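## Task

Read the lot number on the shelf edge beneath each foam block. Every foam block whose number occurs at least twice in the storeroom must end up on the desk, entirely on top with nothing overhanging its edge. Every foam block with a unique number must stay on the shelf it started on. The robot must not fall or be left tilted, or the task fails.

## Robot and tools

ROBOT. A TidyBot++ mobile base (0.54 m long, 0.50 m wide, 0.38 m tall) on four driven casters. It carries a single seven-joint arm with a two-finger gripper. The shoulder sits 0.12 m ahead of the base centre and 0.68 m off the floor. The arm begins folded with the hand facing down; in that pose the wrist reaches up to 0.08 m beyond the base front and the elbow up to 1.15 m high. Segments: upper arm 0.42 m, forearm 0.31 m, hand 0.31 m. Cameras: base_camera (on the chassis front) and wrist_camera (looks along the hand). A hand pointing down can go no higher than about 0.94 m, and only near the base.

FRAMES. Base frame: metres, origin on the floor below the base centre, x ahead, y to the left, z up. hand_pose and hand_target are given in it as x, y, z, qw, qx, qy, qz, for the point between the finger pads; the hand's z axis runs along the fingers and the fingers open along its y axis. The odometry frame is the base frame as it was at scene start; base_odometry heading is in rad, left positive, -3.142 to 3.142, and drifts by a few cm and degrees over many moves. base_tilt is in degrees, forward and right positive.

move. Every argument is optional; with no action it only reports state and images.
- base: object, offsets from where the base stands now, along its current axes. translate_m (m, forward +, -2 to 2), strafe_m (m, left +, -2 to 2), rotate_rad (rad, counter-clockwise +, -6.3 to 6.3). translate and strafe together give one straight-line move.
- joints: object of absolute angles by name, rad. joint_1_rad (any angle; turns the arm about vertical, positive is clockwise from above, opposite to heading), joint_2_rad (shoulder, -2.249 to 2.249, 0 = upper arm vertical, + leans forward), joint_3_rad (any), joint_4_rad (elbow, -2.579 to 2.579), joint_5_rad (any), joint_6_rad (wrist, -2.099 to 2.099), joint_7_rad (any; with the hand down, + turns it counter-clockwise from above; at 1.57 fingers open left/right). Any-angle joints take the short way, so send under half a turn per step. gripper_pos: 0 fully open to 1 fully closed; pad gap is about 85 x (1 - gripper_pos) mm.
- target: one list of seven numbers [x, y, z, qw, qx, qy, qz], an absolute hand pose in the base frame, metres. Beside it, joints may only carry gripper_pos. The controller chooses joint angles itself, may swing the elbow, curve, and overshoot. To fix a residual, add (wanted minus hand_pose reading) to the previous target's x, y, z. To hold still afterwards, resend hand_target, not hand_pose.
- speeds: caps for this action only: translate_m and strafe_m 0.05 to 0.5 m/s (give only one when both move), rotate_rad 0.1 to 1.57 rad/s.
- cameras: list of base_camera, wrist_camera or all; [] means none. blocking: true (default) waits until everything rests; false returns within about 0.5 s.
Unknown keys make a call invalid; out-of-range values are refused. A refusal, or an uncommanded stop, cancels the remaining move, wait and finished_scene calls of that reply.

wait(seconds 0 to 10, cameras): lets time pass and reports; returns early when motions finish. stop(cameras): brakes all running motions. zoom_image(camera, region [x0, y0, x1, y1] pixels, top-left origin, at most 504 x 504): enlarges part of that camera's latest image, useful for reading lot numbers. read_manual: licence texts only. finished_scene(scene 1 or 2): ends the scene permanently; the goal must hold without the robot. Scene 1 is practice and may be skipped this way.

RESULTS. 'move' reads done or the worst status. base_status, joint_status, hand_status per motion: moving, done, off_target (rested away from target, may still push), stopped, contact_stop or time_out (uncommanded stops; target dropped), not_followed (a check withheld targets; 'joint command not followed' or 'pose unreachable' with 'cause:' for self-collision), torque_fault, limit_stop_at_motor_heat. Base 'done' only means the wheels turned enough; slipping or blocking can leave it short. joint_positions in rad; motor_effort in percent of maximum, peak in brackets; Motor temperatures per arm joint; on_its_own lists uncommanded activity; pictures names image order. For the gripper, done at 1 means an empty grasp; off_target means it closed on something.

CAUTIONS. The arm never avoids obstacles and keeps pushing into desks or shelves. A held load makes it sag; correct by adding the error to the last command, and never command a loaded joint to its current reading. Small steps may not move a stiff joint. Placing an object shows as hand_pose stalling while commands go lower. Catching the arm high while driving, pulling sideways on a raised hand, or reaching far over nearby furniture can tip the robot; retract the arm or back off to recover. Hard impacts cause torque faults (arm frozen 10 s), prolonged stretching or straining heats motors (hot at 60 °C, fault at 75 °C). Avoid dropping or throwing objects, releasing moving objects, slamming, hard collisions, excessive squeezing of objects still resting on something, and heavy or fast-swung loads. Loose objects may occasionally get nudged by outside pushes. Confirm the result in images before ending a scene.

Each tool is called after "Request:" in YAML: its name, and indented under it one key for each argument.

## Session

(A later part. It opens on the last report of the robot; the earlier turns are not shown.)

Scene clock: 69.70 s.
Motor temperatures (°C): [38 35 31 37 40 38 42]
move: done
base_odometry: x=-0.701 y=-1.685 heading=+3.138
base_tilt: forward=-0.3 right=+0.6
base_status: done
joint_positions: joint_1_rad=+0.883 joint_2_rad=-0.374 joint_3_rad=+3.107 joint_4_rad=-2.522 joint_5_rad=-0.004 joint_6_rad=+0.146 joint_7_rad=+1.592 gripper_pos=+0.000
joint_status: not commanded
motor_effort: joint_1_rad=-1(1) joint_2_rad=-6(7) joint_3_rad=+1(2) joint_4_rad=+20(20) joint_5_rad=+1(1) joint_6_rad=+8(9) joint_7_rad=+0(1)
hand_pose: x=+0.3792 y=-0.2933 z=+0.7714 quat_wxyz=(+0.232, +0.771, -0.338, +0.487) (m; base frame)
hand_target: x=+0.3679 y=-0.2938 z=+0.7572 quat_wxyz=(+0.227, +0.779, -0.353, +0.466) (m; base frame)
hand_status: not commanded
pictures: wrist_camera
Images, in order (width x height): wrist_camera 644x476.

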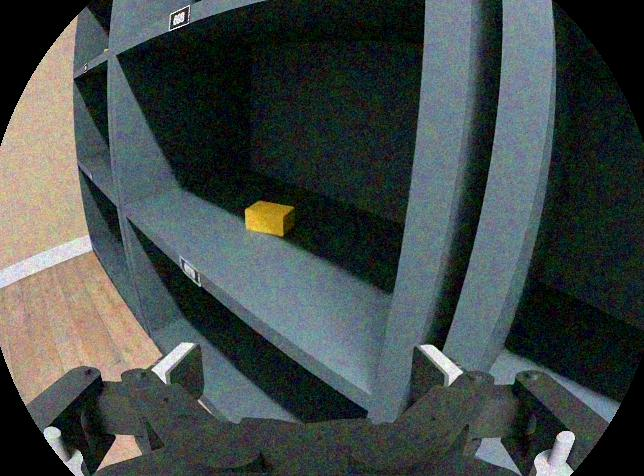

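Request:
zoom_image:
  camera: "wrist_camera"
  region: [160, 0, 200, 40]

Request:
zoom_image:
  camera: "wrist_camera"
  region: [170, 250, 210, 290]

Request:
move:
  joints: {"joint_6_rad":0.3}
  base: {"translate_m":-0.25}
  cameras: ["wrist_camera"]

Request:
move:
  base: {"translate_m":-0.6}
  cameras: ["wrist_camera"]

Request:
move:
  base: {"translate_m":-0.35}
  cameras: ["wrist_camera"]

Request:
move:
  base: {"translate_m":-0.35}
  cameras: ["wrist_camera"]

Request:
move:
  base: {"translate_m":1.9}
  cameras: ["wrist_camera"]

Request:
zoom_image:
  camera: "wrist_camera"
  region: [80, 0, 580, 380]

Scaled by 12.600.

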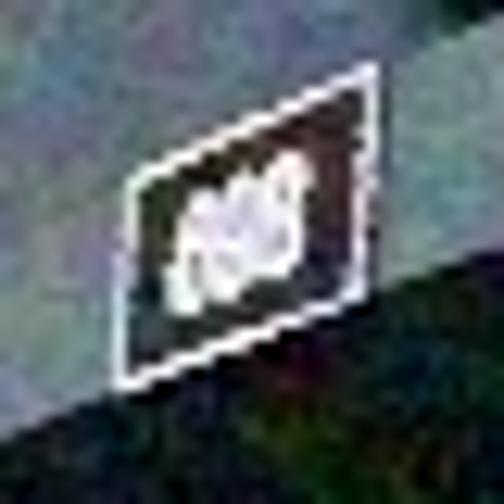

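Scaled by 12.600.

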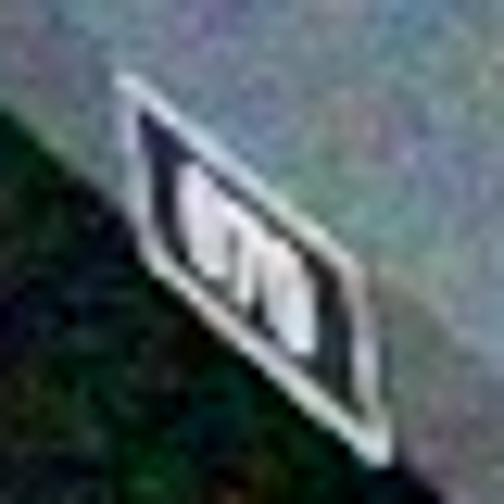

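Scene clock: 71.93 s.
Motor temperatures (°C): [38 35 31 37 40 38 42]
move: done
base_odometry: x=-0.451 y=-1.686 heading=+3.138
base_tilt: forward=-0.3 right=+0.6
base_status: done
joint_positions: joint_1_rad=+0.885 joint_2_rad=-0.375 joint_3_rad=+3.109 joint_4_rad=-2.518 joint_5_rad=-0.004 joint_6_rad=+0.290 joint_7_rad=+1.592 gripper_pos=+0.000
joint_status: all done
motor_effort: joint_1_rad=-1(2) joint_2_rad=-6(8) joint_3_rad=+1(2) joint_4_rad=+20(22) joint_5_rad=+1(1) joint_6_rad=+8(10) joint_7_rad=+0(0)
hand_pose: x=+0.3894 y=-0.3067 z=+0.8164 quat_wxyz=(+0.258, +0.732, -0.322, +0.542) (m; base frame)
hand_target: x=+0.3830 y=-0.3113 z=+0.8150 quat_wxyz=(+0.263, +0.728, -0.329, +0.541) (m; base frame)
hand_status: not commanded
pictures: wrist_camera
Images, in order (width x height): wrist_camera 644x476.

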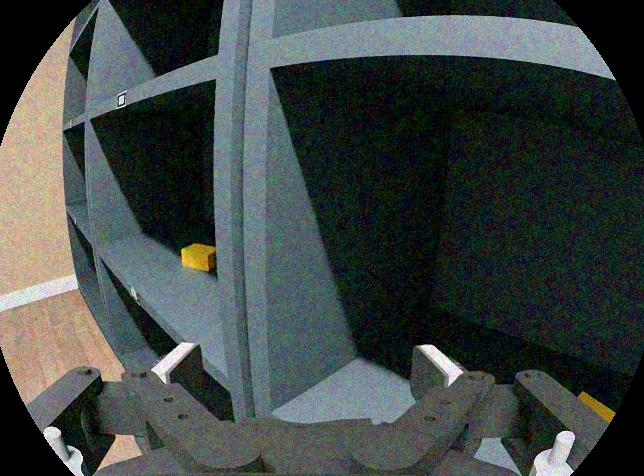

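Scene clock: 74.50 s.
Motor temperatures (°C): [38 35 31 37 40 38 42]
move: done
base_odometry: x=+0.149 y=-1.689 heading=+3.138
base_tilt: forward=-0.3 right=+0.6
base_status: done
joint_positions: joint_1_rad=+0.885 joint_2_rad=-0.375 joint_3_rad=+3.109 joint_4_rad=-2.518 joint_5_rad=-0.004 joint_6_rad=+0.290 joint_7_rad=+1.592 gripper_pos=+0.000
joint_status: not commanded
motor_effort: joint_1_rad=-1(1) joint_2_rad=-6(7) joint_3_rad=+1(2) joint_4_rad=+19(21) joint_5_rad=+1(1) joint_6_rad=+9(9) joint_7_rad=+0(1)
hand_pose: x=+0.3894 y=-0.3067 z=+0.8164 quat_wxyz=(+0.258, +0.732, -0.322, +0.542) (m; base frame)
hand_target: x=+0.3830 y=-0.3113 z=+0.8150 quat_wxyz=(+0.263, +0.728, -0.329, +0.541) (m; base frame)
hand_status: not commanded
pictures: wrist_camera
Images, in order (width x height): wrist_camera 644x476.

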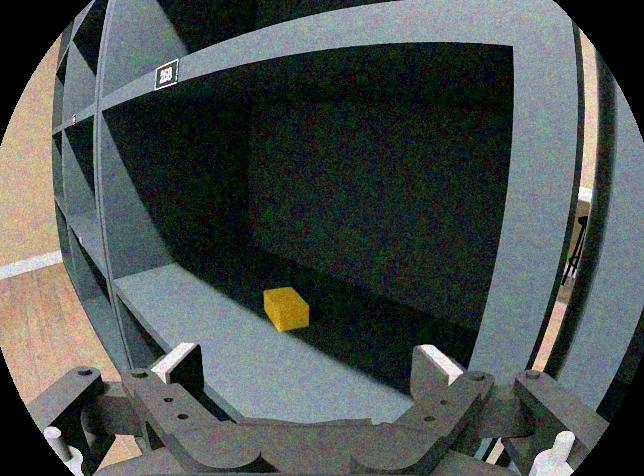

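Scene clock: 76.53 s.
Motor temperatures (°C): [38 35 31 37 40 38 42]
move: done
base_odometry: x=+0.499 y=-1.690 heading=+3.138
base_tilt: forward=-0.3 right=+0.6
base_status: done
joint_positions: joint_1_rad=+0.885 joint_2_rad=-0.375 joint_3_rad=+3.109 joint_4_rad=-2.518 joint_5_rad=-0.004 joint_6_rad=+0.290 joint_7_rad=+1.592 gripper_pos=+0.000
joint_status: not commanded
motor_effort: joint_1_rad=-1(1) joint_2_rad=-6(8) joint_3_rad=+1(2) joint_4_rad=+19(21) joint_5_rad=+1(1) joint_6_rad=+8(9) joint_7_rad=+0(1)
hand_pose: x=+0.3893 y=-0.3068 z=+0.8165 quat_wxyz=(+0.258, +0.732, -0.322, +0.542) (m; base frame)
hand_target: x=+0.3830 y=-0.3113 z=+0.8150 quat_wxyz=(+0.263, +0.728, -0.329, +0.541) (m; base frame)
hand_status: not commanded
pictures: wrist_camera
Images, in order (width x height): wrist_camera 644x476.

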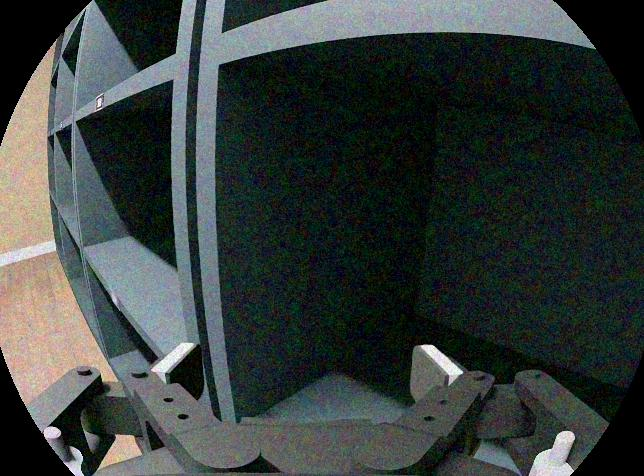

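Scene clock: 78.57 s.
Motor temperatures (°C): [38 35 31 37 40 38 42]
move: done
base_odometry: x=+0.849 y=-1.692 heading=+3.138
base_tilt: forward=-0.3 right=+0.6
base_status: done
joint_positions: joint_1_rad=+0.885 joint_2_rad=-0.375 joint_3_rad=+3.109 joint_4_rad=-2.518 joint_5_rad=-0.004 joint_6_rad=+0.290 joint_7_rad=+1.592 gripper_pos=+0.000
joint_status: not commanded
motor_effort: joint_1_rad=-1(1) joint_2_rad=-6(8) joint_3_rad=+1(2) joint_4_rad=+19(20) joint_5_rad=+1(1) joint_6_rad=+8(9) joint_7_rad=+0(1)
hand_pose: x=+0.3893 y=-0.3068 z=+0.8165 quat_wxyz=(+0.258, +0.731, -0.322, +0.542) (m; base frame)
hand_target: x=+0.3830 y=-0.3113 z=+0.8150 quat_wxyz=(+0.263, +0.728, -0.329, +0.541) (m; base frame)
hand_status: not commanded
pictures: wrist_camera
Images, in order (width x height): wrist_camera 644x476.

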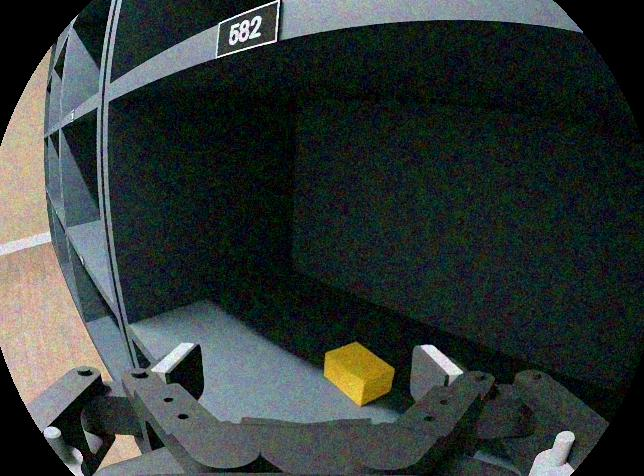

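Scene clock: 83.87 s.
Motor temperatures (°C): [38 35 31 37 40 38 42]
move: done
base_odometry: x=-1.051 y=-1.685 heading=+3.139
base_tilt: forward=-0.3 right=+0.6
base_status: done
joint_positions: joint_1_rad=+0.886 joint_2_rad=-0.375 joint_3_rad=+3.109 joint_4_rad=-2.518 joint_5_rad=-0.004 joint_6_rad=+0.290 joint_7_rad=+1.592 gripper_pos=+0.000
joint_status: not commanded
motor_effort: joint_1_rad=+0(1) joint_2_rad=-5(8) joint_3_rad=+1(2) joint_4_rad=+20(21) joint_5_rad=+1(1) joint_6_rad=+9(9) joint_7_rad=+0(1)
hand_pose: x=+0.3891 y=-0.3071 z=+0.8163 quat_wxyz=(+0.258, +0.731, -0.323, +0.542) (m; base frame)
hand_target: x=+0.3830 y=-0.3113 z=+0.8150 quat_wxyz=(+0.263, +0.728, -0.329, +0.541) (m; base frame)
hand_status: not commanded
pictures: wrist_camera
Images, in order (width x height): wrist_camera 644x476.

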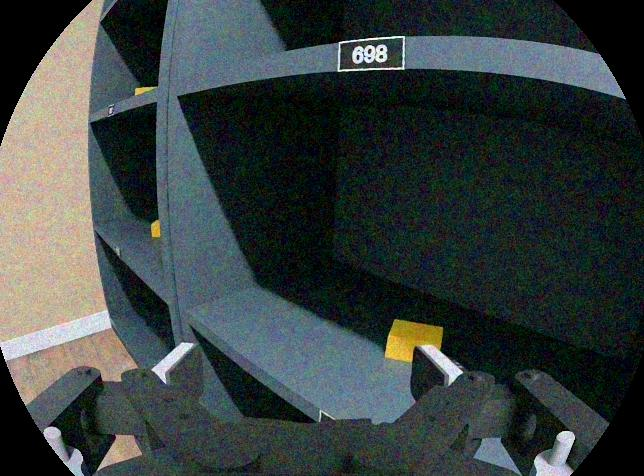

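Scaled by 1.008.

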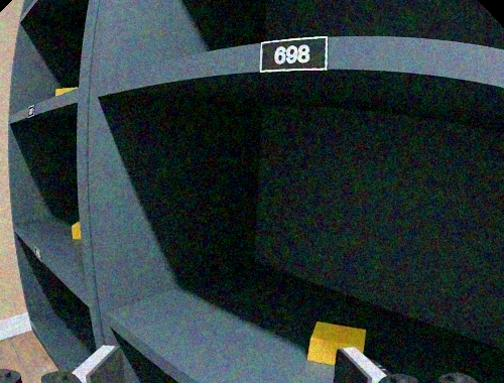

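Request:
move:
  base: {"translate_m":0.5}
  cameras: ["wrist_camera"]

Request:
move:
  joints: {"joint_6_rad":-0.15}
  cameras: ["wrist_camera"]

Request:
move:
  base: {"translate_m":0.15}
  cameras: ["wrist_camera"]

Request:
move:
  base: {"translate_m":-0.8}
  cameras: ["wrist_camera"]

Request:
move:
  base: {"translate_m":-0.8}
  cameras: ["wrist_camera"]

Request:
move:
  base: {"translate_m":-0.9}
  cameras: ["wrist_camera"]

Scene clock: 86.67 s.
Motor temperatures (°C): [38 35 31 37 40 38 42]
move: done
base_odometry: x=-1.551 y=-1.683 heading=+3.139
base_tilt: forward=-0.3 right=+0.6
base_status: done
joint_positions: joint_1_rad=+0.886 joint_2_rad=-0.375 joint_3_rad=+3.109 joint_4_rad=-2.518 joint_5_rad=-0.004 joint_6_rad=+0.290 joint_7_rad=+1.592 gripper_pos=+0.000
joint_status: not commanded
motor_effort: joint_1_rad=+0(1) joint_2_rad=-6(7) joint_3_rad=+1(2) joint_4_rad=+20(21) joint_5_rad=+0(1) joint_6_rad=+8(9) joint_7_rad=+0(1)
hand_pose: x=+0.3891 y=-0.3071 z=+0.8163 quat_wxyz=(+0.258, +0.731, -0.323, +0.542) (m; base frame)
hand_target: x=+0.3830 y=-0.3113 z=+0.8150 quat_wxyz=(+0.263, +0.728, -0.329, +0.541) (m; base frame)
hand_status: not commanded
pictures: wrist_camera
Images, in order (width x height): wrist_camera 644x476.

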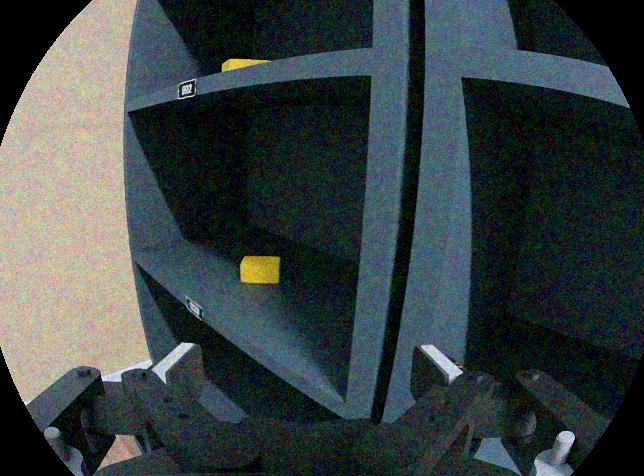

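Scene clock: 87.83 s.
Motor temperatures (°C): [38 35 31 37 40 38 42]
move: done
base_odometry: x=-1.551 y=-1.683 heading=+3.139
base_tilt: forward=-0.3 right=+0.6
base_status: not commanded
joint_positions: joint_1_rad=+0.886 joint_2_rad=-0.375 joint_3_rad=+3.109 joint_4_rad=-2.518 joint_5_rad=-0.004 joint_6_rad=-0.112 joint_7_rad=+1.592 gripper_pos=+0.000
joint_status: all done
motor_effort: joint_1_rad=+0(1) joint_2_rad=-5(6) joint_3_rad=+1(1) joint_4_rad=+19(21) joint_5_rad=+1(1) joint_6_rad=+7(9) joint_7_rad=+0(1)
hand_pose: x=+0.3506 y=-0.2639 z=+0.7062 quat_wxyz=(+0.186, +0.826, -0.366, +0.387) (m; base frame)
hand_target: x=+0.3393 y=-0.2602 z=+0.6934 quat_wxyz=(+0.180, +0.831, -0.377, +0.366) (m; base frame)
hand_status: not commanded
pictures: wrist_camera
Images, in order (width x height): wrist_camera 644x476.

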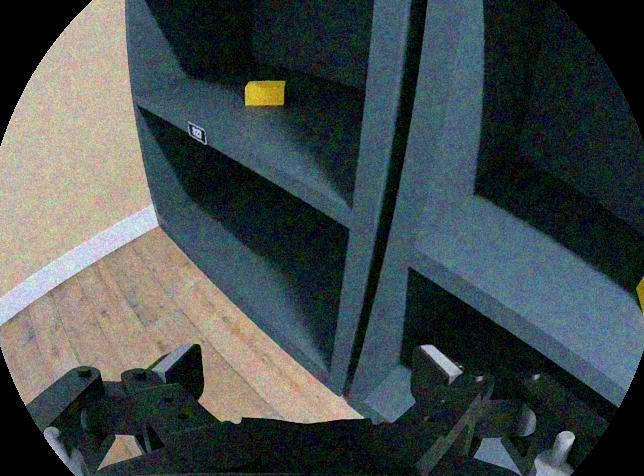

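Scene clock: 89.30 s.
Motor temperatures (°C): [38 35 30 37 40 38 42]
move: done
base_odometry: x=-1.701 y=-1.683 heading=+3.140
base_tilt: forward=-0.3 right=+0.6
base_status: done
joint_positions: joint_1_rad=+0.886 joint_2_rad=-0.375 joint_3_rad=+3.109 joint_4_rad=-2.518 joint_5_rad=-0.004 joint_6_rad=-0.112 joint_7_rad=+1.592 gripper_pos=+0.000
joint_status: not commanded
motor_effort: joint_1_rad=+0(1) joint_2_rad=-4(6) joint_3_rad=+1(2) joint_4_rad=+19(20) joint_5_rad=+1(1) joint_6_rad=+7(8) joint_7_rad=+0(1)
hand_pose: x=+0.3506 y=-0.2639 z=+0.7062 quat_wxyz=(+0.186, +0.826, -0.366, +0.387) (m; base frame)
hand_target: x=+0.3393 y=-0.2602 z=+0.6934 quat_wxyz=(+0.180, +0.831, -0.377, +0.366) (m; base frame)
hand_status: not commanded
pictures: wrist_camera
Images, in order (width x height): wrist_camera 644x476.

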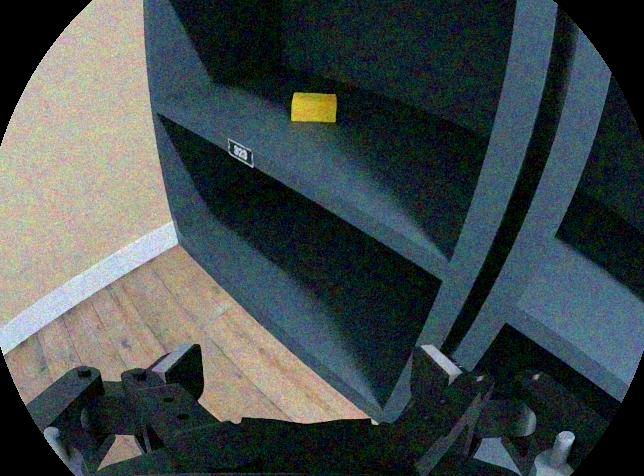

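Scene clock: 92.37 s.
Motor temperatures (°C): [38 35 30 37 40 38 42]
move: done
base_odometry: x=-0.901 y=-1.685 heading=+3.139
base_tilt: forward=-0.4 right=+0.6
base_status: done
joint_positions: joint_1_rad=+0.886 joint_2_rad=-0.375 joint_3_rad=+3.110 joint_4_rad=-2.518 joint_5_rad=-0.004 joint_6_rad=-0.113 joint_7_rad=+1.592 gripper_pos=+0.000
joint_status: not commanded
motor_effort: joint_1_rad=+0(1) joint_2_rad=-5(7) joint_3_rad=+1(2) joint_4_rad=+18(20) joint_5_rad=+1(1) joint_6_rad=+7(8) joint_7_rad=+0(1)
hand_pose: x=+0.3503 y=-0.2639 z=+0.7061 quat_wxyz=(+0.186, +0.826, -0.366, +0.386) (m; base frame)
hand_target: x=+0.3393 y=-0.2602 z=+0.6934 quat_wxyz=(+0.180, +0.831, -0.377, +0.366) (m; base frame)
hand_status: not commanded
pictures: wrist_camera
Images, in order (width x height): wrist_camera 644x476.

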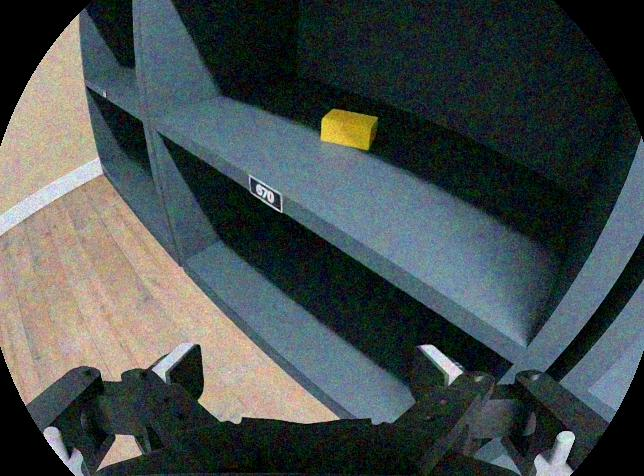

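Scene clock: 95.33 s.
Motor temperatures (°C): [38 35 30 37 40 38 42]
move: done
base_odometry: x=-0.101 y=-1.687 heading=+3.139
base_tilt: forward=-0.3 right=+0.6
base_status: done
joint_positions: joint_1_rad=+0.886 joint_2_rad=-0.375 joint_3_rad=+3.110 joint_4_rad=-2.518 joint_5_rad=-0.004 joint_6_rad=-0.113 joint_7_rad=+1.592 gripper_pos=+0.000
joint_status: not commanded
motor_effort: joint_1_rad=-1(1) joint_2_rad=-5(6) joint_3_rad=+1(2) joint_4_rad=+18(20) joint_5_rad=+0(1) joint_6_rad=+7(8) joint_7_rad=+0(1)
hand_pose: x=+0.3503 y=-0.2639 z=+0.7061 quat_wxyz=(+0.186, +0.826, -0.366, +0.386) (m; base frame)
hand_target: x=+0.3393 y=-0.2602 z=+0.6934 quat_wxyz=(+0.180, +0.831, -0.377, +0.366) (m; base frame)
hand_status: not commanded
pictures: wrist_camera
Images, in order (width x height): wrist_camera 644x476.

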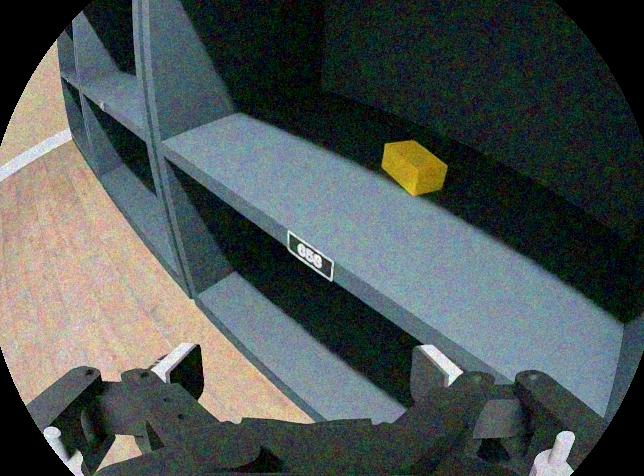

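Scene clock: 98.50 s.
Motor temperatures (°C): [38 35 30 37 40 38 42]
move: done
base_odometry: x=+0.800 y=-1.690 heading=+3.139
base_tilt: forward=-0.3 right=+0.6
base_status: done
joint_positions: joint_1_rad=+0.886 joint_2_rad=-0.375 joint_3_rad=+3.110 joint_4_rad=-2.518 joint_5_rad=-0.004 joint_6_rad=-0.113 joint_7_rad=+1.592 gripper_pos=+0.000
joint_status: not commanded
motor_effort: joint_1_rad=+0(1) joint_2_rad=-5(6) joint_3_rad=+1(2) joint_4_rad=+19(20) joint_5_rad=+1(1) joint_6_rad=+7(8) joint_7_rad=+0(1)
hand_pose: x=+0.3503 y=-0.2639 z=+0.7061 quat_wxyz=(+0.186, +0.826, -0.366, +0.386) (m; base frame)
hand_target: x=+0.3393 y=-0.2602 z=+0.6934 quat_wxyz=(+0.180, +0.831, -0.377, +0.366) (m; base frame)
hand_status: not commanded
pictures: wrist_camera
Images, in order (width x height): wrist_camera 644x476.

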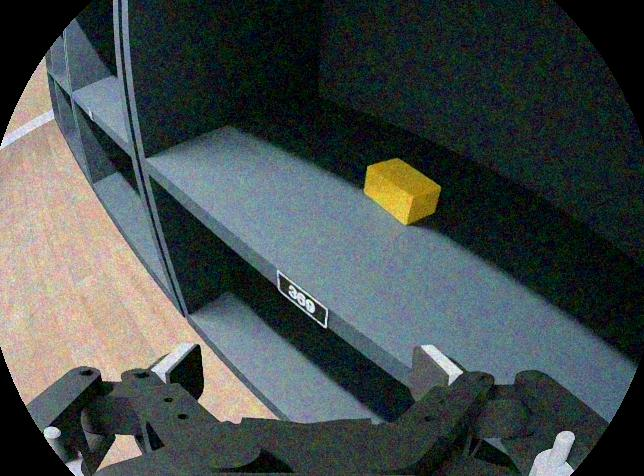

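Request:
zoom_image:
  camera: "wrist_camera"
  region: [270, 260, 340, 330]

Request:
move:
  base: {"translate_m":0.9}
  cameras: ["wrist_camera"]

Request:
zoom_image:
  camera: "wrist_camera"
  region: [280, 220, 350, 290]

Request:
move:
  joints: {"joint_6_rad":0.35}
  base: {"translate_m":0.05}
  cameras: ["wrist_camera"]

Request:
zoom_image:
  camera: "wrist_camera"
  region: [190, 20, 330, 120]

Request:
move:
  base: {"translate_m":1.5}
  cameras: ["wrist_camera"]

Request:
zoom_image:
  camera: "wrist_camera"
  region: [150, 50, 330, 150]

Request:
zoom_image:
  camera: "wrist_camera"
  region: [180, 280, 330, 400]

Scaled by 7.200.

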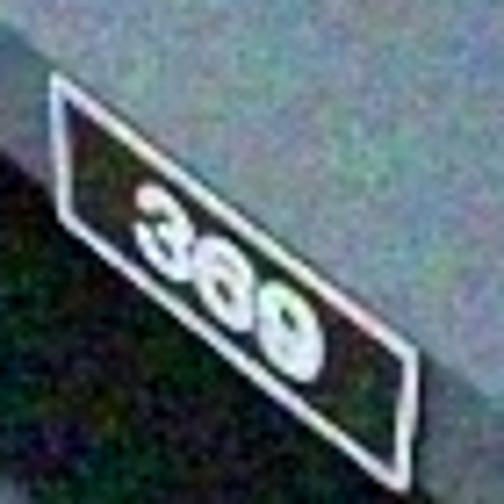

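Scene clock: 102.17 s.
Motor temperatures (°C): [38 35 30 37 40 38 42]
move: done
base_odometry: x=-0.101 y=-1.688 heading=+3.140
base_tilt: forward=-0.3 right=+0.6
base_status: done
joint_positions: joint_1_rad=+0.886 joint_2_rad=-0.374 joint_3_rad=+3.110 joint_4_rad=-2.518 joint_5_rad=-0.004 joint_6_rad=-0.113 joint_7_rad=+1.592 gripper_pos=+0.000
joint_status: not commanded
motor_effort: joint_1_rad=-1(1) joint_2_rad=-4(7) joint_3_rad=+1(2) joint_4_rad=+18(20) joint_5_rad=+1(1) joint_6_rad=+7(8) joint_7_rad=+0(1)
hand_pose: x=+0.3502 y=-0.2640 z=+0.7057 quat_wxyz=(+0.186, +0.826, -0.366, +0.386) (m; base frame)
hand_target: x=+0.3393 y=-0.2602 z=+0.6934 quat_wxyz=(+0.180, +0.831, -0.377, +0.366) (m; base frame)
hand_status: not commanded
pictures: wrist_camera
Images, in order (width x height): wrist_camera 644x476.

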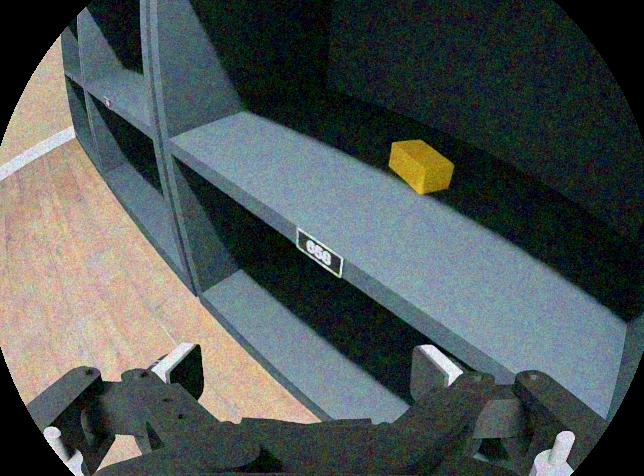

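Scaled by 7.200.

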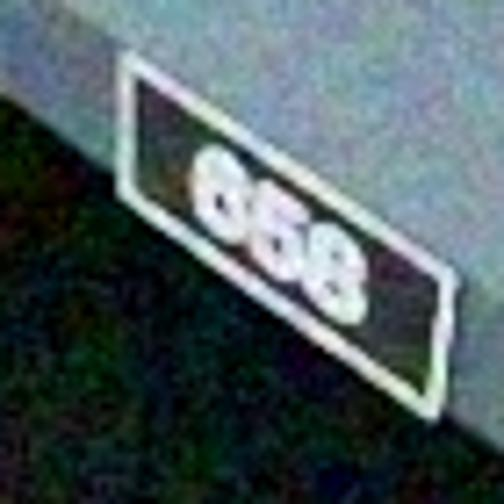

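Scene clock: 103.17 s.
Motor temperatures (°C): [38 35 30 37 40 38 42]
move: done
base_odometry: x=-0.151 y=-1.688 heading=+3.140
base_tilt: forward=-0.3 right=+0.6
base_status: done
joint_positions: joint_1_rad=+0.886 joint_2_rad=-0.374 joint_3_rad=+3.110 joint_4_rad=-2.518 joint_5_rad=-0.004 joint_6_rad=+0.308 joint_7_rad=+1.592 gripper_pos=+0.000
joint_status: all done
motor_effort: joint_1_rad=+0(1) joint_2_rad=-6(7) joint_3_rad=+1(2) joint_4_rad=+20(22) joint_5_rad=+1(1) joint_6_rad=+8(9) joint_7_rad=+0(1)
hand_pose: x=+0.3899 y=-0.3085 z=+0.8216 quat_wxyz=(+0.262, +0.726, -0.321, +0.549) (m; base frame)
hand_target: x=+0.3856 y=-0.3142 z=+0.8300 quat_wxyz=(+0.272, +0.714, -0.323, +0.559) (m; base frame)
hand_status: not commanded
pictures: wrist_camera
Images, in order (width x height): wrist_camera 644x476.

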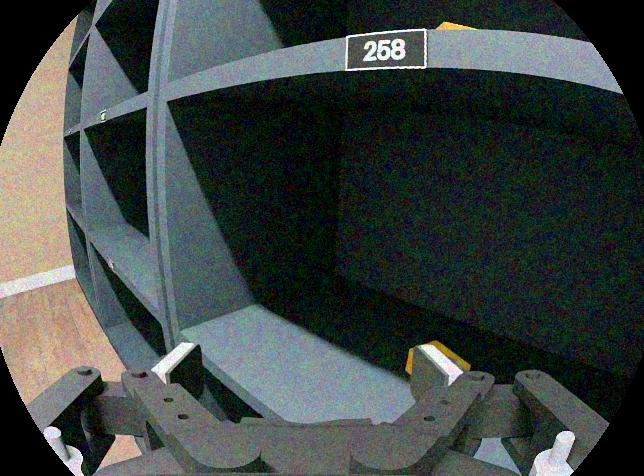

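Scaled by 3.600.

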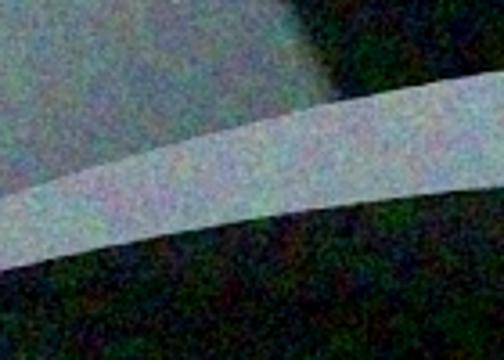

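Scene clock: 107.53 s.
Motor temperatures (°C): [38 35 30 37 40 38 42]
move: done
base_odometry: x=-1.651 y=-1.686 heading=+3.140
base_tilt: forward=-0.3 right=+0.6
base_status: done
joint_positions: joint_1_rad=+0.886 joint_2_rad=-0.374 joint_3_rad=+3.110 joint_4_rad=-2.518 joint_5_rad=-0.004 joint_6_rad=+0.308 joint_7_rad=+1.592 gripper_pos=+0.000
joint_status: not commanded
motor_effort: joint_1_rad=+0(1) joint_2_rad=-5(7) joint_3_rad=+1(2) joint_4_rad=+20(21) joint_5_rad=+1(1) joint_6_rad=+8(9) joint_7_rad=+0(1)
hand_pose: x=+0.3899 y=-0.3085 z=+0.8216 quat_wxyz=(+0.262, +0.726, -0.321, +0.549) (m; base frame)
hand_target: x=+0.3856 y=-0.3142 z=+0.8300 quat_wxyz=(+0.272, +0.714, -0.323, +0.559) (m; base frame)
hand_status: not commanded
pictures: wrist_camera
Images, in order (width x height): wrist_camera 644x476.

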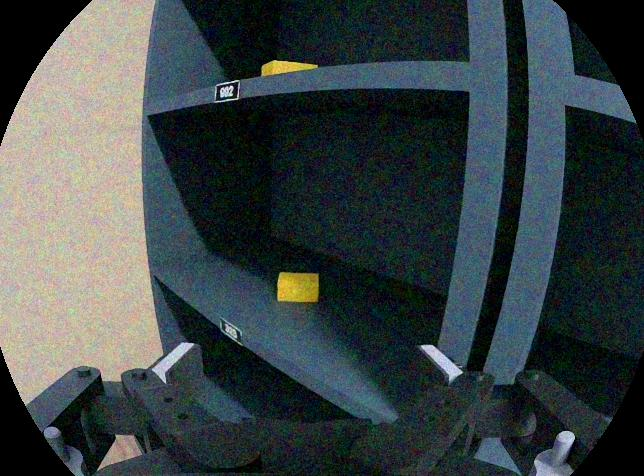

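Scaled by 2.800.

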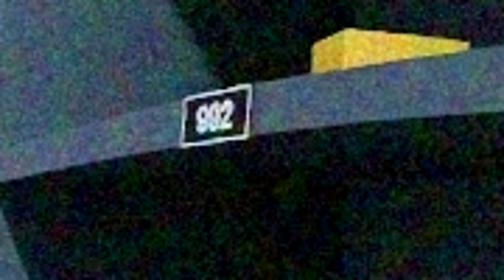

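Scaled by 3.360.

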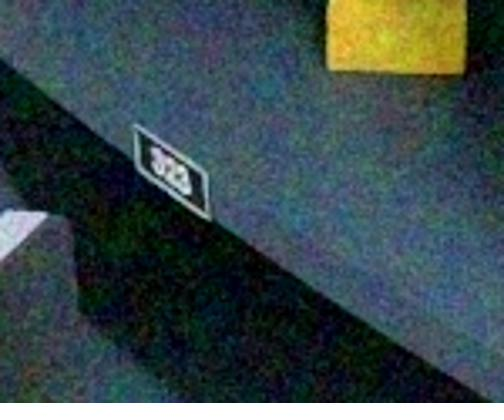

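Request:
move:
  joints: {"joint_1_rad":0.2}
  base: {"translate_m":-0.4}
  cameras: []

Request:
move:
  joints: {"joint_2_rad":-0.316,"joint_4_rad":-1.346,"joint_6_rad":-1.12}
  cameras: ["wrist_camera"]

Request:
move:
  joints: {"joint_1_rad":0.9}
  cameras: ["wrist_camera"]

Scene clock: 111.47 s.
Motor temperatures (°C): [38 35 30 37 40 38 42]
move: done
base_odometry: x=-1.250 y=-1.686 heading=+3.140
base_tilt: forward=-0.4 right=+0.6
base_status: done
joint_positions: joint_1_rad=+0.219 joint_2_rad=-0.376 joint_3_rad=+3.111 joint_4_rad=-2.518 joint_5_rad=-0.004 joint_6_rad=+0.309 joint_7_rad=+1.592 gripper_pos=+0.000
joint_status: all done
motor_effort: joint_1_rad=-1(2) joint_2_rad=-6(7) joint_3_rad=+1(2) joint_4_rad=+20(21) joint_5_rad=+1(1) joint_6_rad=+9(9) joint_7_rad=+0(1)
hand_pose: x=+0.5225 y=-0.0749 z=+0.8225 quat_wxyz=(+0.068, +0.791, -0.065, +0.605) (m; base frame)
hand_target: x=+0.5253 y=-0.0686 z=+0.8300 quat_wxyz=(+0.064, +0.781, -0.058, +0.618) (m; base frame)
hand_status: not commanded
pictures: none
No camera images: "cameras" was empty.

Scene clock: 114.30 s.
Motor temperatures (°C): [38 35 30 37 40 38 42]
move: done
base_odometry: x=-1.250 y=-1.686 heading=+3.140
base_tilt: forward=-0.3 right=+0.6
base_status: not commanded
joint_positions: joint_1_rad=+0.219 joint_2_rad=-0.337 joint_3_rad=+3.111 joint_4_rad=-1.361 joint_5_rad=-0.004 joint_6_rad=-1.069 joint_7_rad=+1.592 gripper_pos=+0.000
joint_status: all done
motor_effort: joint_1_rad=+0(1) joint_2_rad=-6(10) joint_3_rad=+1(1) joint_4_rad=+19(23) joint_5_rad=+1(1) joint_6_rad=+7(10) joint_7_rad=+0(1)
hand_pose: x=+0.5122 y=-0.0685 z=+1.0869 quat_wxyz=(+0.055, +0.863, -0.070, +0.498) (m; base frame)
hand_target: x=+0.5131 y=-0.0625 z=+1.0730 quat_wxyz=(+0.048, +0.877, -0.064, +0.473) (m; base frame)
hand_status: not commanded
pictures: wrist_camera
Images, in order (width x height): wrist_camera 644x476.

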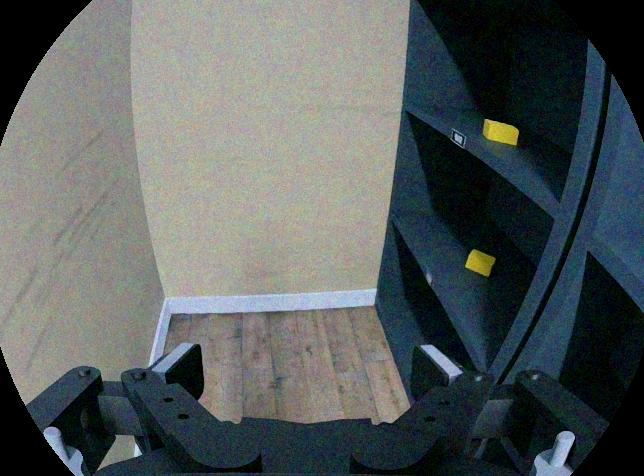

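Scene clock: 116.27 s.
Motor temperatures (°C): [38 35 30 37 40 38 42]
move: done
base_odometry: x=-1.250 y=-1.686 heading=+3.140
base_tilt: forward=-0.4 right=+0.6
base_status: not commanded
joint_positions: joint_1_rad=+0.881 joint_2_rad=-0.336 joint_3_rad=+3.111 joint_4_rad=-1.361 joint_5_rad=-0.004 joint_6_rad=-1.071 joint_7_rad=+1.592 gripper_pos=+0.000
joint_status: all done
motor_effort: joint_1_rad=+0(2) joint_2_rad=-6(8) joint_3_rad=+1(2) joint_4_rad=+20(20) joint_5_rad=+1(1) joint_6_rad=+8(8) joint_7_rad=+0(1)
hand_pose: x=+0.3867 y=-0.2958 z=+1.0862 quat_wxyz=(+0.213, +0.794, -0.347, +0.452) (m; base frame)
hand_target: x=+0.3802 y=-0.3017 z=+1.0730 quat_wxyz=(+0.207, +0.802, -0.361, +0.428) (m; base frame)
hand_status: not commanded
pictures: wrist_camera
Images, in order (width x height): wrist_camera 644x476.

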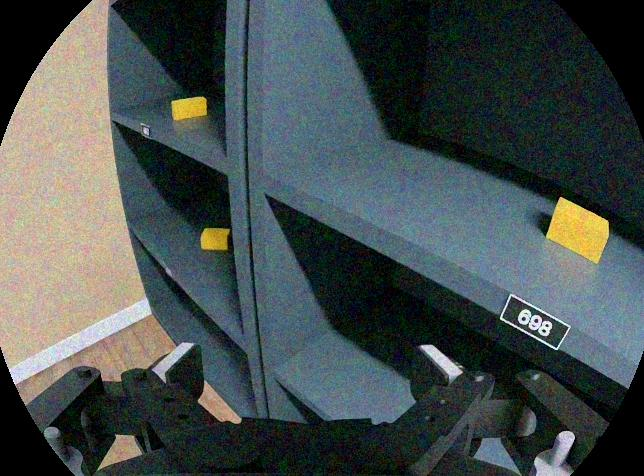

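Request:
move:
  base: {"translate_m":-0.1}
  joints: {"joint_1_rad":1.57}
  cameras: ["wrist_camera"]

Scene clock: 118.37 s.
Motor temperatures (°C): [38 35 30 37 40 38 42]
move: done
base_odometry: x=-1.150 y=-1.687 heading=+3.140
base_tilt: forward=-0.4 right=+0.6
base_status: done
joint_positions: joint_1_rad=+1.551 joint_2_rad=-0.328 joint_3_rad=+3.111 joint_4_rad=-1.360 joint_5_rad=-0.004 joint_6_rad=-1.072 joint_7_rad=+1.592 gripper_pos=+0.000
joint_status: all done
motor_effort: joint_1_rad=+0(2) joint_2_rad=-7(9) joint_3_rad=+1(3) joint_4_rad=+19(20) joint_5_rad=+1(1) joint_6_rad=+7(8) joint_7_rad=+0(1)
hand_pose: x=+0.1451 y=-0.4010 z=+1.0832 quat_wxyz=(+0.347, +0.637, -0.590, +0.354) (m; base frame)
hand_target: x=+0.1364 y=-0.3987 z=+1.0730 quat_wxyz=(+0.336, +0.639, -0.605, +0.336) (m; base frame)
hand_status: not commanded
pictures: wrist_camera
Images, in order (width x height): wrist_camera 644x476.

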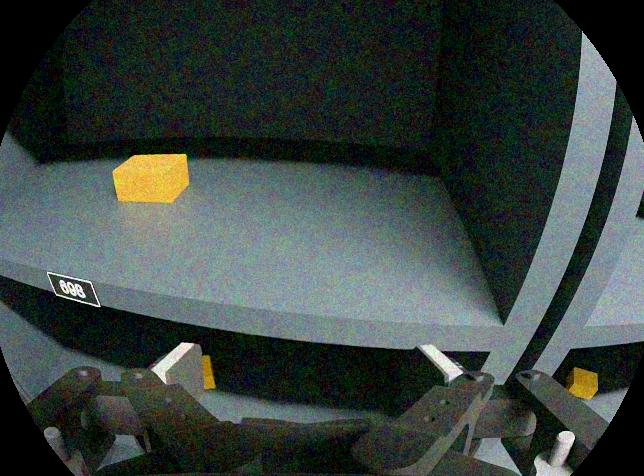

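Request:
move:
  base: {"translate_m":0.18}
  cameras: ["wrist_camera"]

Scene clock: 120.63 s.
Motor temperatures (°C): [38 35 30 37 40 37 42]
move: done
base_odometry: x=-1.330 y=-1.687 heading=+3.140
base_tilt: forward=-0.3 right=+0.6
base_status: done
joint_positions: joint_1_rad=+1.554 joint_2_rad=-0.325 joint_3_rad=+3.110 joint_4_rad=-1.357 joint_5_rad=-0.004 joint_6_rad=-1.075 joint_7_rad=+1.592 gripper_pos=+0.000
joint_status: not commanded
motor_effort: joint_1_rad=+0(1) joint_2_rad=-8(9) joint_3_rad=+1(3) joint_4_rad=+19(20) joint_5_rad=+1(1) joint_6_rad=+8(8) joint_7_rad=+0(1)
hand_pose: x=+0.1444 y=-0.4018 z=+1.0828 quat_wxyz=(+0.347, +0.637, -0.592, +0.353) (m; base frame)
hand_target: x=+0.1364 y=-0.3987 z=+1.0730 quat_wxyz=(+0.336, +0.639, -0.605, +0.336) (m; base frame)
hand_status: not commanded
pictures: wrist_camera
Images, in order (width x height): wrist_camera 644x476.

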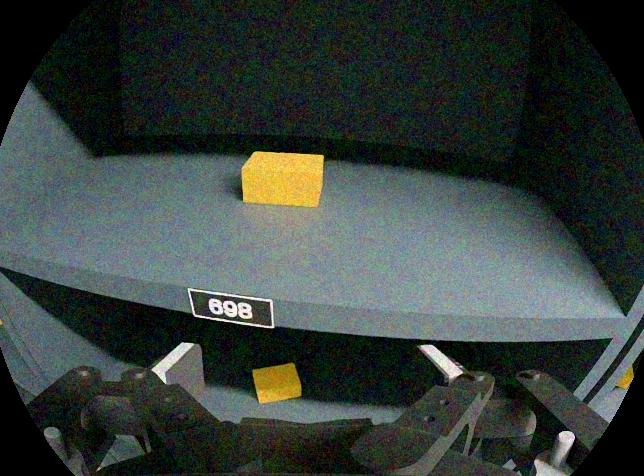

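Request:
move:
  joints: {"joint_2_rad":0.184,"joint_4_rad":-0.579,"joint_6_rad":-1.855}
  base: {"translate_m":0.055}
  cameras: ["wrist_camera"]

Request:
move:
  base: {"strafe_m":-0.2}
  speeds: {"strafe_m":0.15}

Scene clock: 124.50 s.
Motor temperatures (°C): [38 35 30 37 40 37 42]
move: done
base_odometry: x=-1.385 y=-1.687 heading=+3.140
base_tilt: forward=-0.3 right=+0.6
base_status: done
joint_positions: joint_1_rad=+1.555 joint_2_rad=+0.162 joint_3_rad=+3.110 joint_4_rad=-0.597 joint_5_rad=-0.004 joint_6_rad=-1.803 joint_7_rad=+1.592 gripper_pos=+0.000
joint_status: all done
motor_effort: joint_1_rad=+0(1) joint_2_rad=-20(22) joint_3_rad=+0(4) joint_4_rad=+14(21) joint_5_rad=+0(2) joint_6_rad=+5(9) joint_7_rad=+0(1)
hand_pose: x=+0.1414 y=-0.4536 z=+1.0648 quat_wxyz=(+0.196, +0.701, -0.654, +0.208) (m; base frame)
hand_target: x=+0.1328 y=-0.4493 z=+1.0532 quat_wxyz=(+0.179, +0.700, -0.665, +0.187) (m; base frame)
hand_status: not commanded
pictures: wrist_camera
Images, in order (width x height): wrist_camera 644x476.

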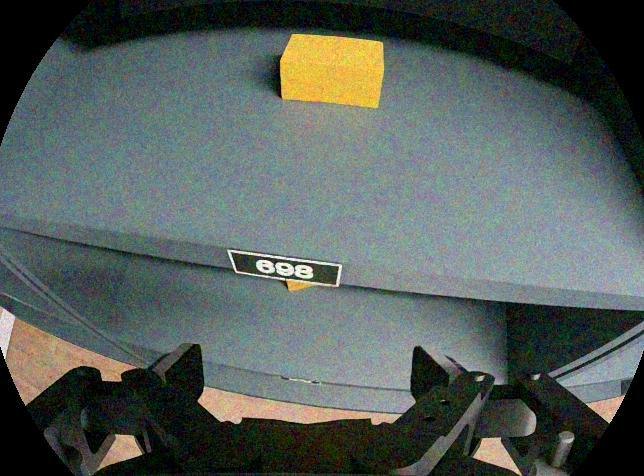

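Scene clock: 126.53 s.
Motor temperatures (°C): [38 35 30 37 40 37 42]
move: done
base_odometry: x=-1.385 y=-1.487 heading=+3.141
base_tilt: forward=-0.4 right=+0.6
base_status: done
joint_positions: joint_1_rad=+1.555 joint_2_rad=+0.174 joint_3_rad=+3.110 joint_4_rad=-0.594 joint_5_rad=-0.004 joint_6_rad=-1.808 joint_7_rad=+1.592 gripper_pos=+0.000
joint_status: not commanded
motor_effort: joint_1_rad=-1(1) joint_2_rad=-21(24) joint_3_rad=+0(0) joint_4_rad=+15(16) joint_5_rad=+1(1) joint_6_rad=+5(6) joint_7_rad=+0(1)
hand_pose: x=+0.1413 y=-0.4570 z=+1.0596 quat_wxyz=(+0.191, +0.702, -0.655, +0.203) (m; base frame)
hand_target: x=+0.1328 y=-0.4493 z=+1.0532 quat_wxyz=(+0.179, +0.700, -0.665, +0.187) (m; base frame)
hand_status: not commanded
pictures: base_camera, wrist_camera
Images, in order (width x height): base_camera 644x364, wrist_camera 644x476.

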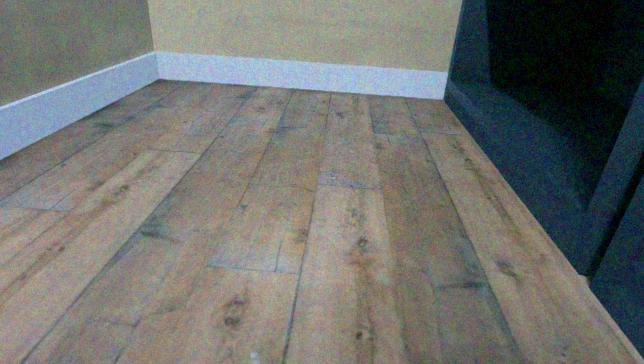

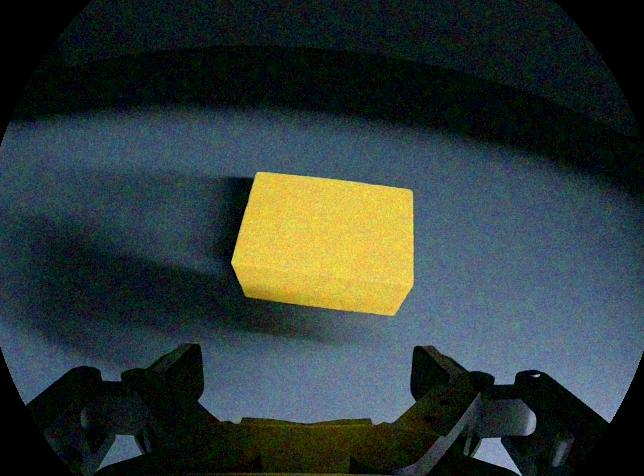

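Request:
move:
  base: {"strafe_m":-0.11}
  speeds: {"strafe_m":0.08}

Scene clock: 131.83 s.
Motor temperatures (°C): [38 35 30 37 40 37 42]
move: time_out
base_odometry: x=-1.386 y=-1.424 heading=+3.141
base_tilt: forward=-0.4 right=+0.6
base_status: strafe_m time_out (by the wheels' count: -0.063 of -0.110)
joint_positions: joint_1_rad=+1.557 joint_2_rad=+0.177 joint_3_rad=+3.110 joint_4_rad=-0.590 joint_5_rad=-0.004 joint_6_rad=-1.813 joint_7_rad=+1.592 gripper_pos=+0.000
joint_status: not commanded
motor_effort: joint_1_rad=+0(2) joint_2_rad=-20(39) joint_3_rad=+0(1) joint_4_rad=+14(21) joint_5_rad=+1(1) joint_6_rad=+4(7) joint_7_rad=+0(1)
hand_pose: x=+0.1404 y=-0.4571 z=+1.0589 quat_wxyz=(+0.190, +0.702, -0.656, +0.201) (m; base frame)
hand_target: x=+0.1328 y=-0.4493 z=+1.0532 quat_wxyz=(+0.179, +0.700, -0.665, +0.187) (m; base frame)
hand_status: not commanded
pictures: base_camera, wrist_camera
Images, in order (width x height): base_camera 644x364, wrist_camera 644x476.

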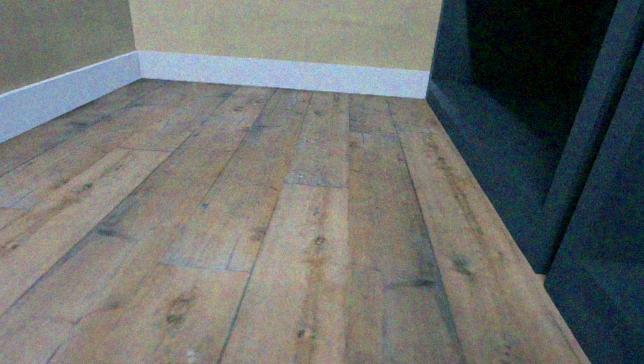

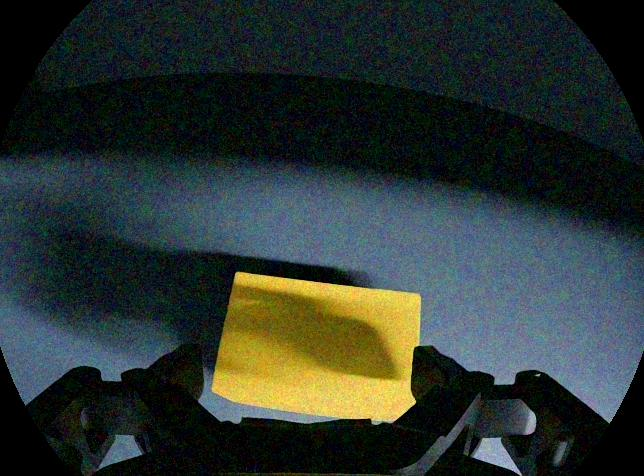

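Request:
move:
  joints: {"joint_2_rad":0.419,"joint_4_rad":-0.398,"joint_6_rad":-1.66}
  cameras: ["wrist_camera"]

Request:
move:
  joints: {"joint_2_rad":0.288,"joint_4_rad":-0.818,"joint_6_rad":-1.37}
  cameras: ["wrist_camera"]

Scene clock: 134.20 s.
Motor temperatures (°C): [38 35 30 37 40 37 42]
move: done
base_odometry: x=-1.386 y=-1.424 heading=+3.141
base_tilt: forward=-0.3 right=+0.6
base_status: not commanded
joint_positions: joint_1_rad=+1.557 joint_2_rad=+0.411 joint_3_rad=+3.110 joint_4_rad=-0.415 joint_5_rad=-0.004 joint_6_rad=-1.712 joint_7_rad=+1.592 gripper_pos=+0.000
joint_status: all done
motor_effort: joint_1_rad=+0(1) joint_2_rad=-30(34) joint_3_rad=+0(1) joint_4_rad=+16(18) joint_5_rad=+0(1) joint_6_rad=+5(6) joint_7_rad=+0(1)
hand_pose: x=+0.1423 y=-0.5751 z=+1.0245 quat_wxyz=(+0.202, +0.696, -0.654, +0.218) (m; base frame)
hand_target: x=+0.1337 y=-0.5918 z=+1.0365 quat_wxyz=(+0.225, +0.684, -0.653, +0.237) (m; base frame)
hand_status: not commanded
pictures: wrist_camera
Images, in order (width x height): wrist_camera 644x476.

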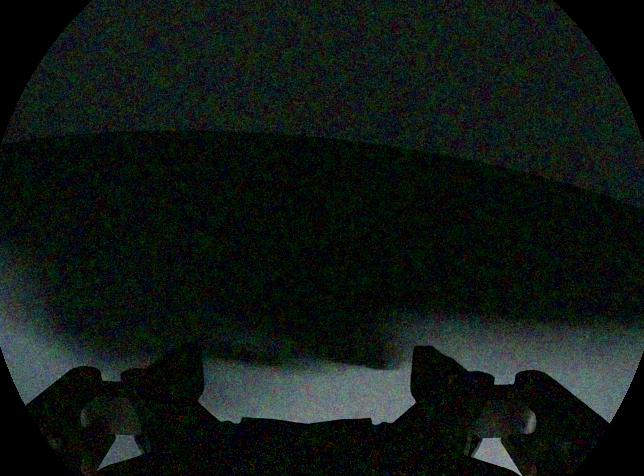

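Scene clock: 135.77 s.
Motor temperatures (°C): [38 35 30 37 40 37 42]
move: off_target
base_odometry: x=-1.386 y=-1.424 heading=+3.141
base_tilt: forward=-0.3 right=+0.6
base_status: not commanded
joint_positions: joint_1_rad=+1.558 joint_2_rad=+0.271 joint_3_rad=+3.110 joint_4_rad=-0.768 joint_5_rad=-0.004 joint_6_rad=-1.410 joint_7_rad=+1.592 gripper_pos=+0.000
joint_status: joint_4_rad off_target (ended at -0.768, target -0.818); the others done
motor_effort: joint_1_rad=-2(2) joint_2_rad=-23(30) joint_3_rad=-1(1) joint_4_rad=+15(17) joint_5_rad=-1(1) joint_6_rad=+4(6) joint_7_rad=-1(1)
hand_pose: x=+0.1443 y=-0.5812 z=+1.0072 quat_wxyz=(+0.233, +0.686, -0.644, +0.247) (m; base frame)
hand_target: x=+0.1361 y=-0.5922 z=+0.9815 quat_wxyz=(+0.226, +0.684, -0.652, +0.236) (m; base frame)
hand_status: not commanded
pictures: wrist_camera
Images, in order (width x height): wrist_camera 644x476.

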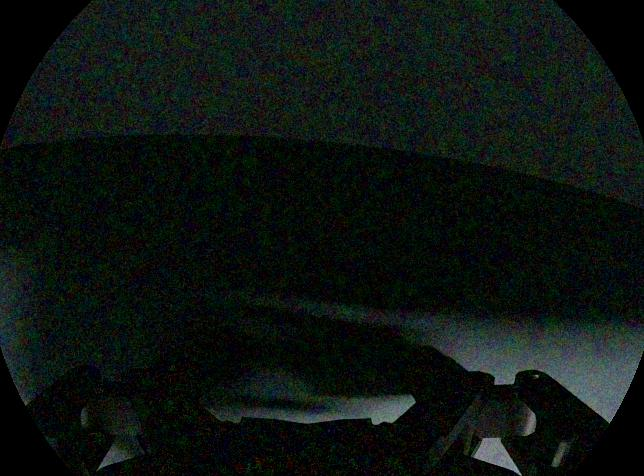

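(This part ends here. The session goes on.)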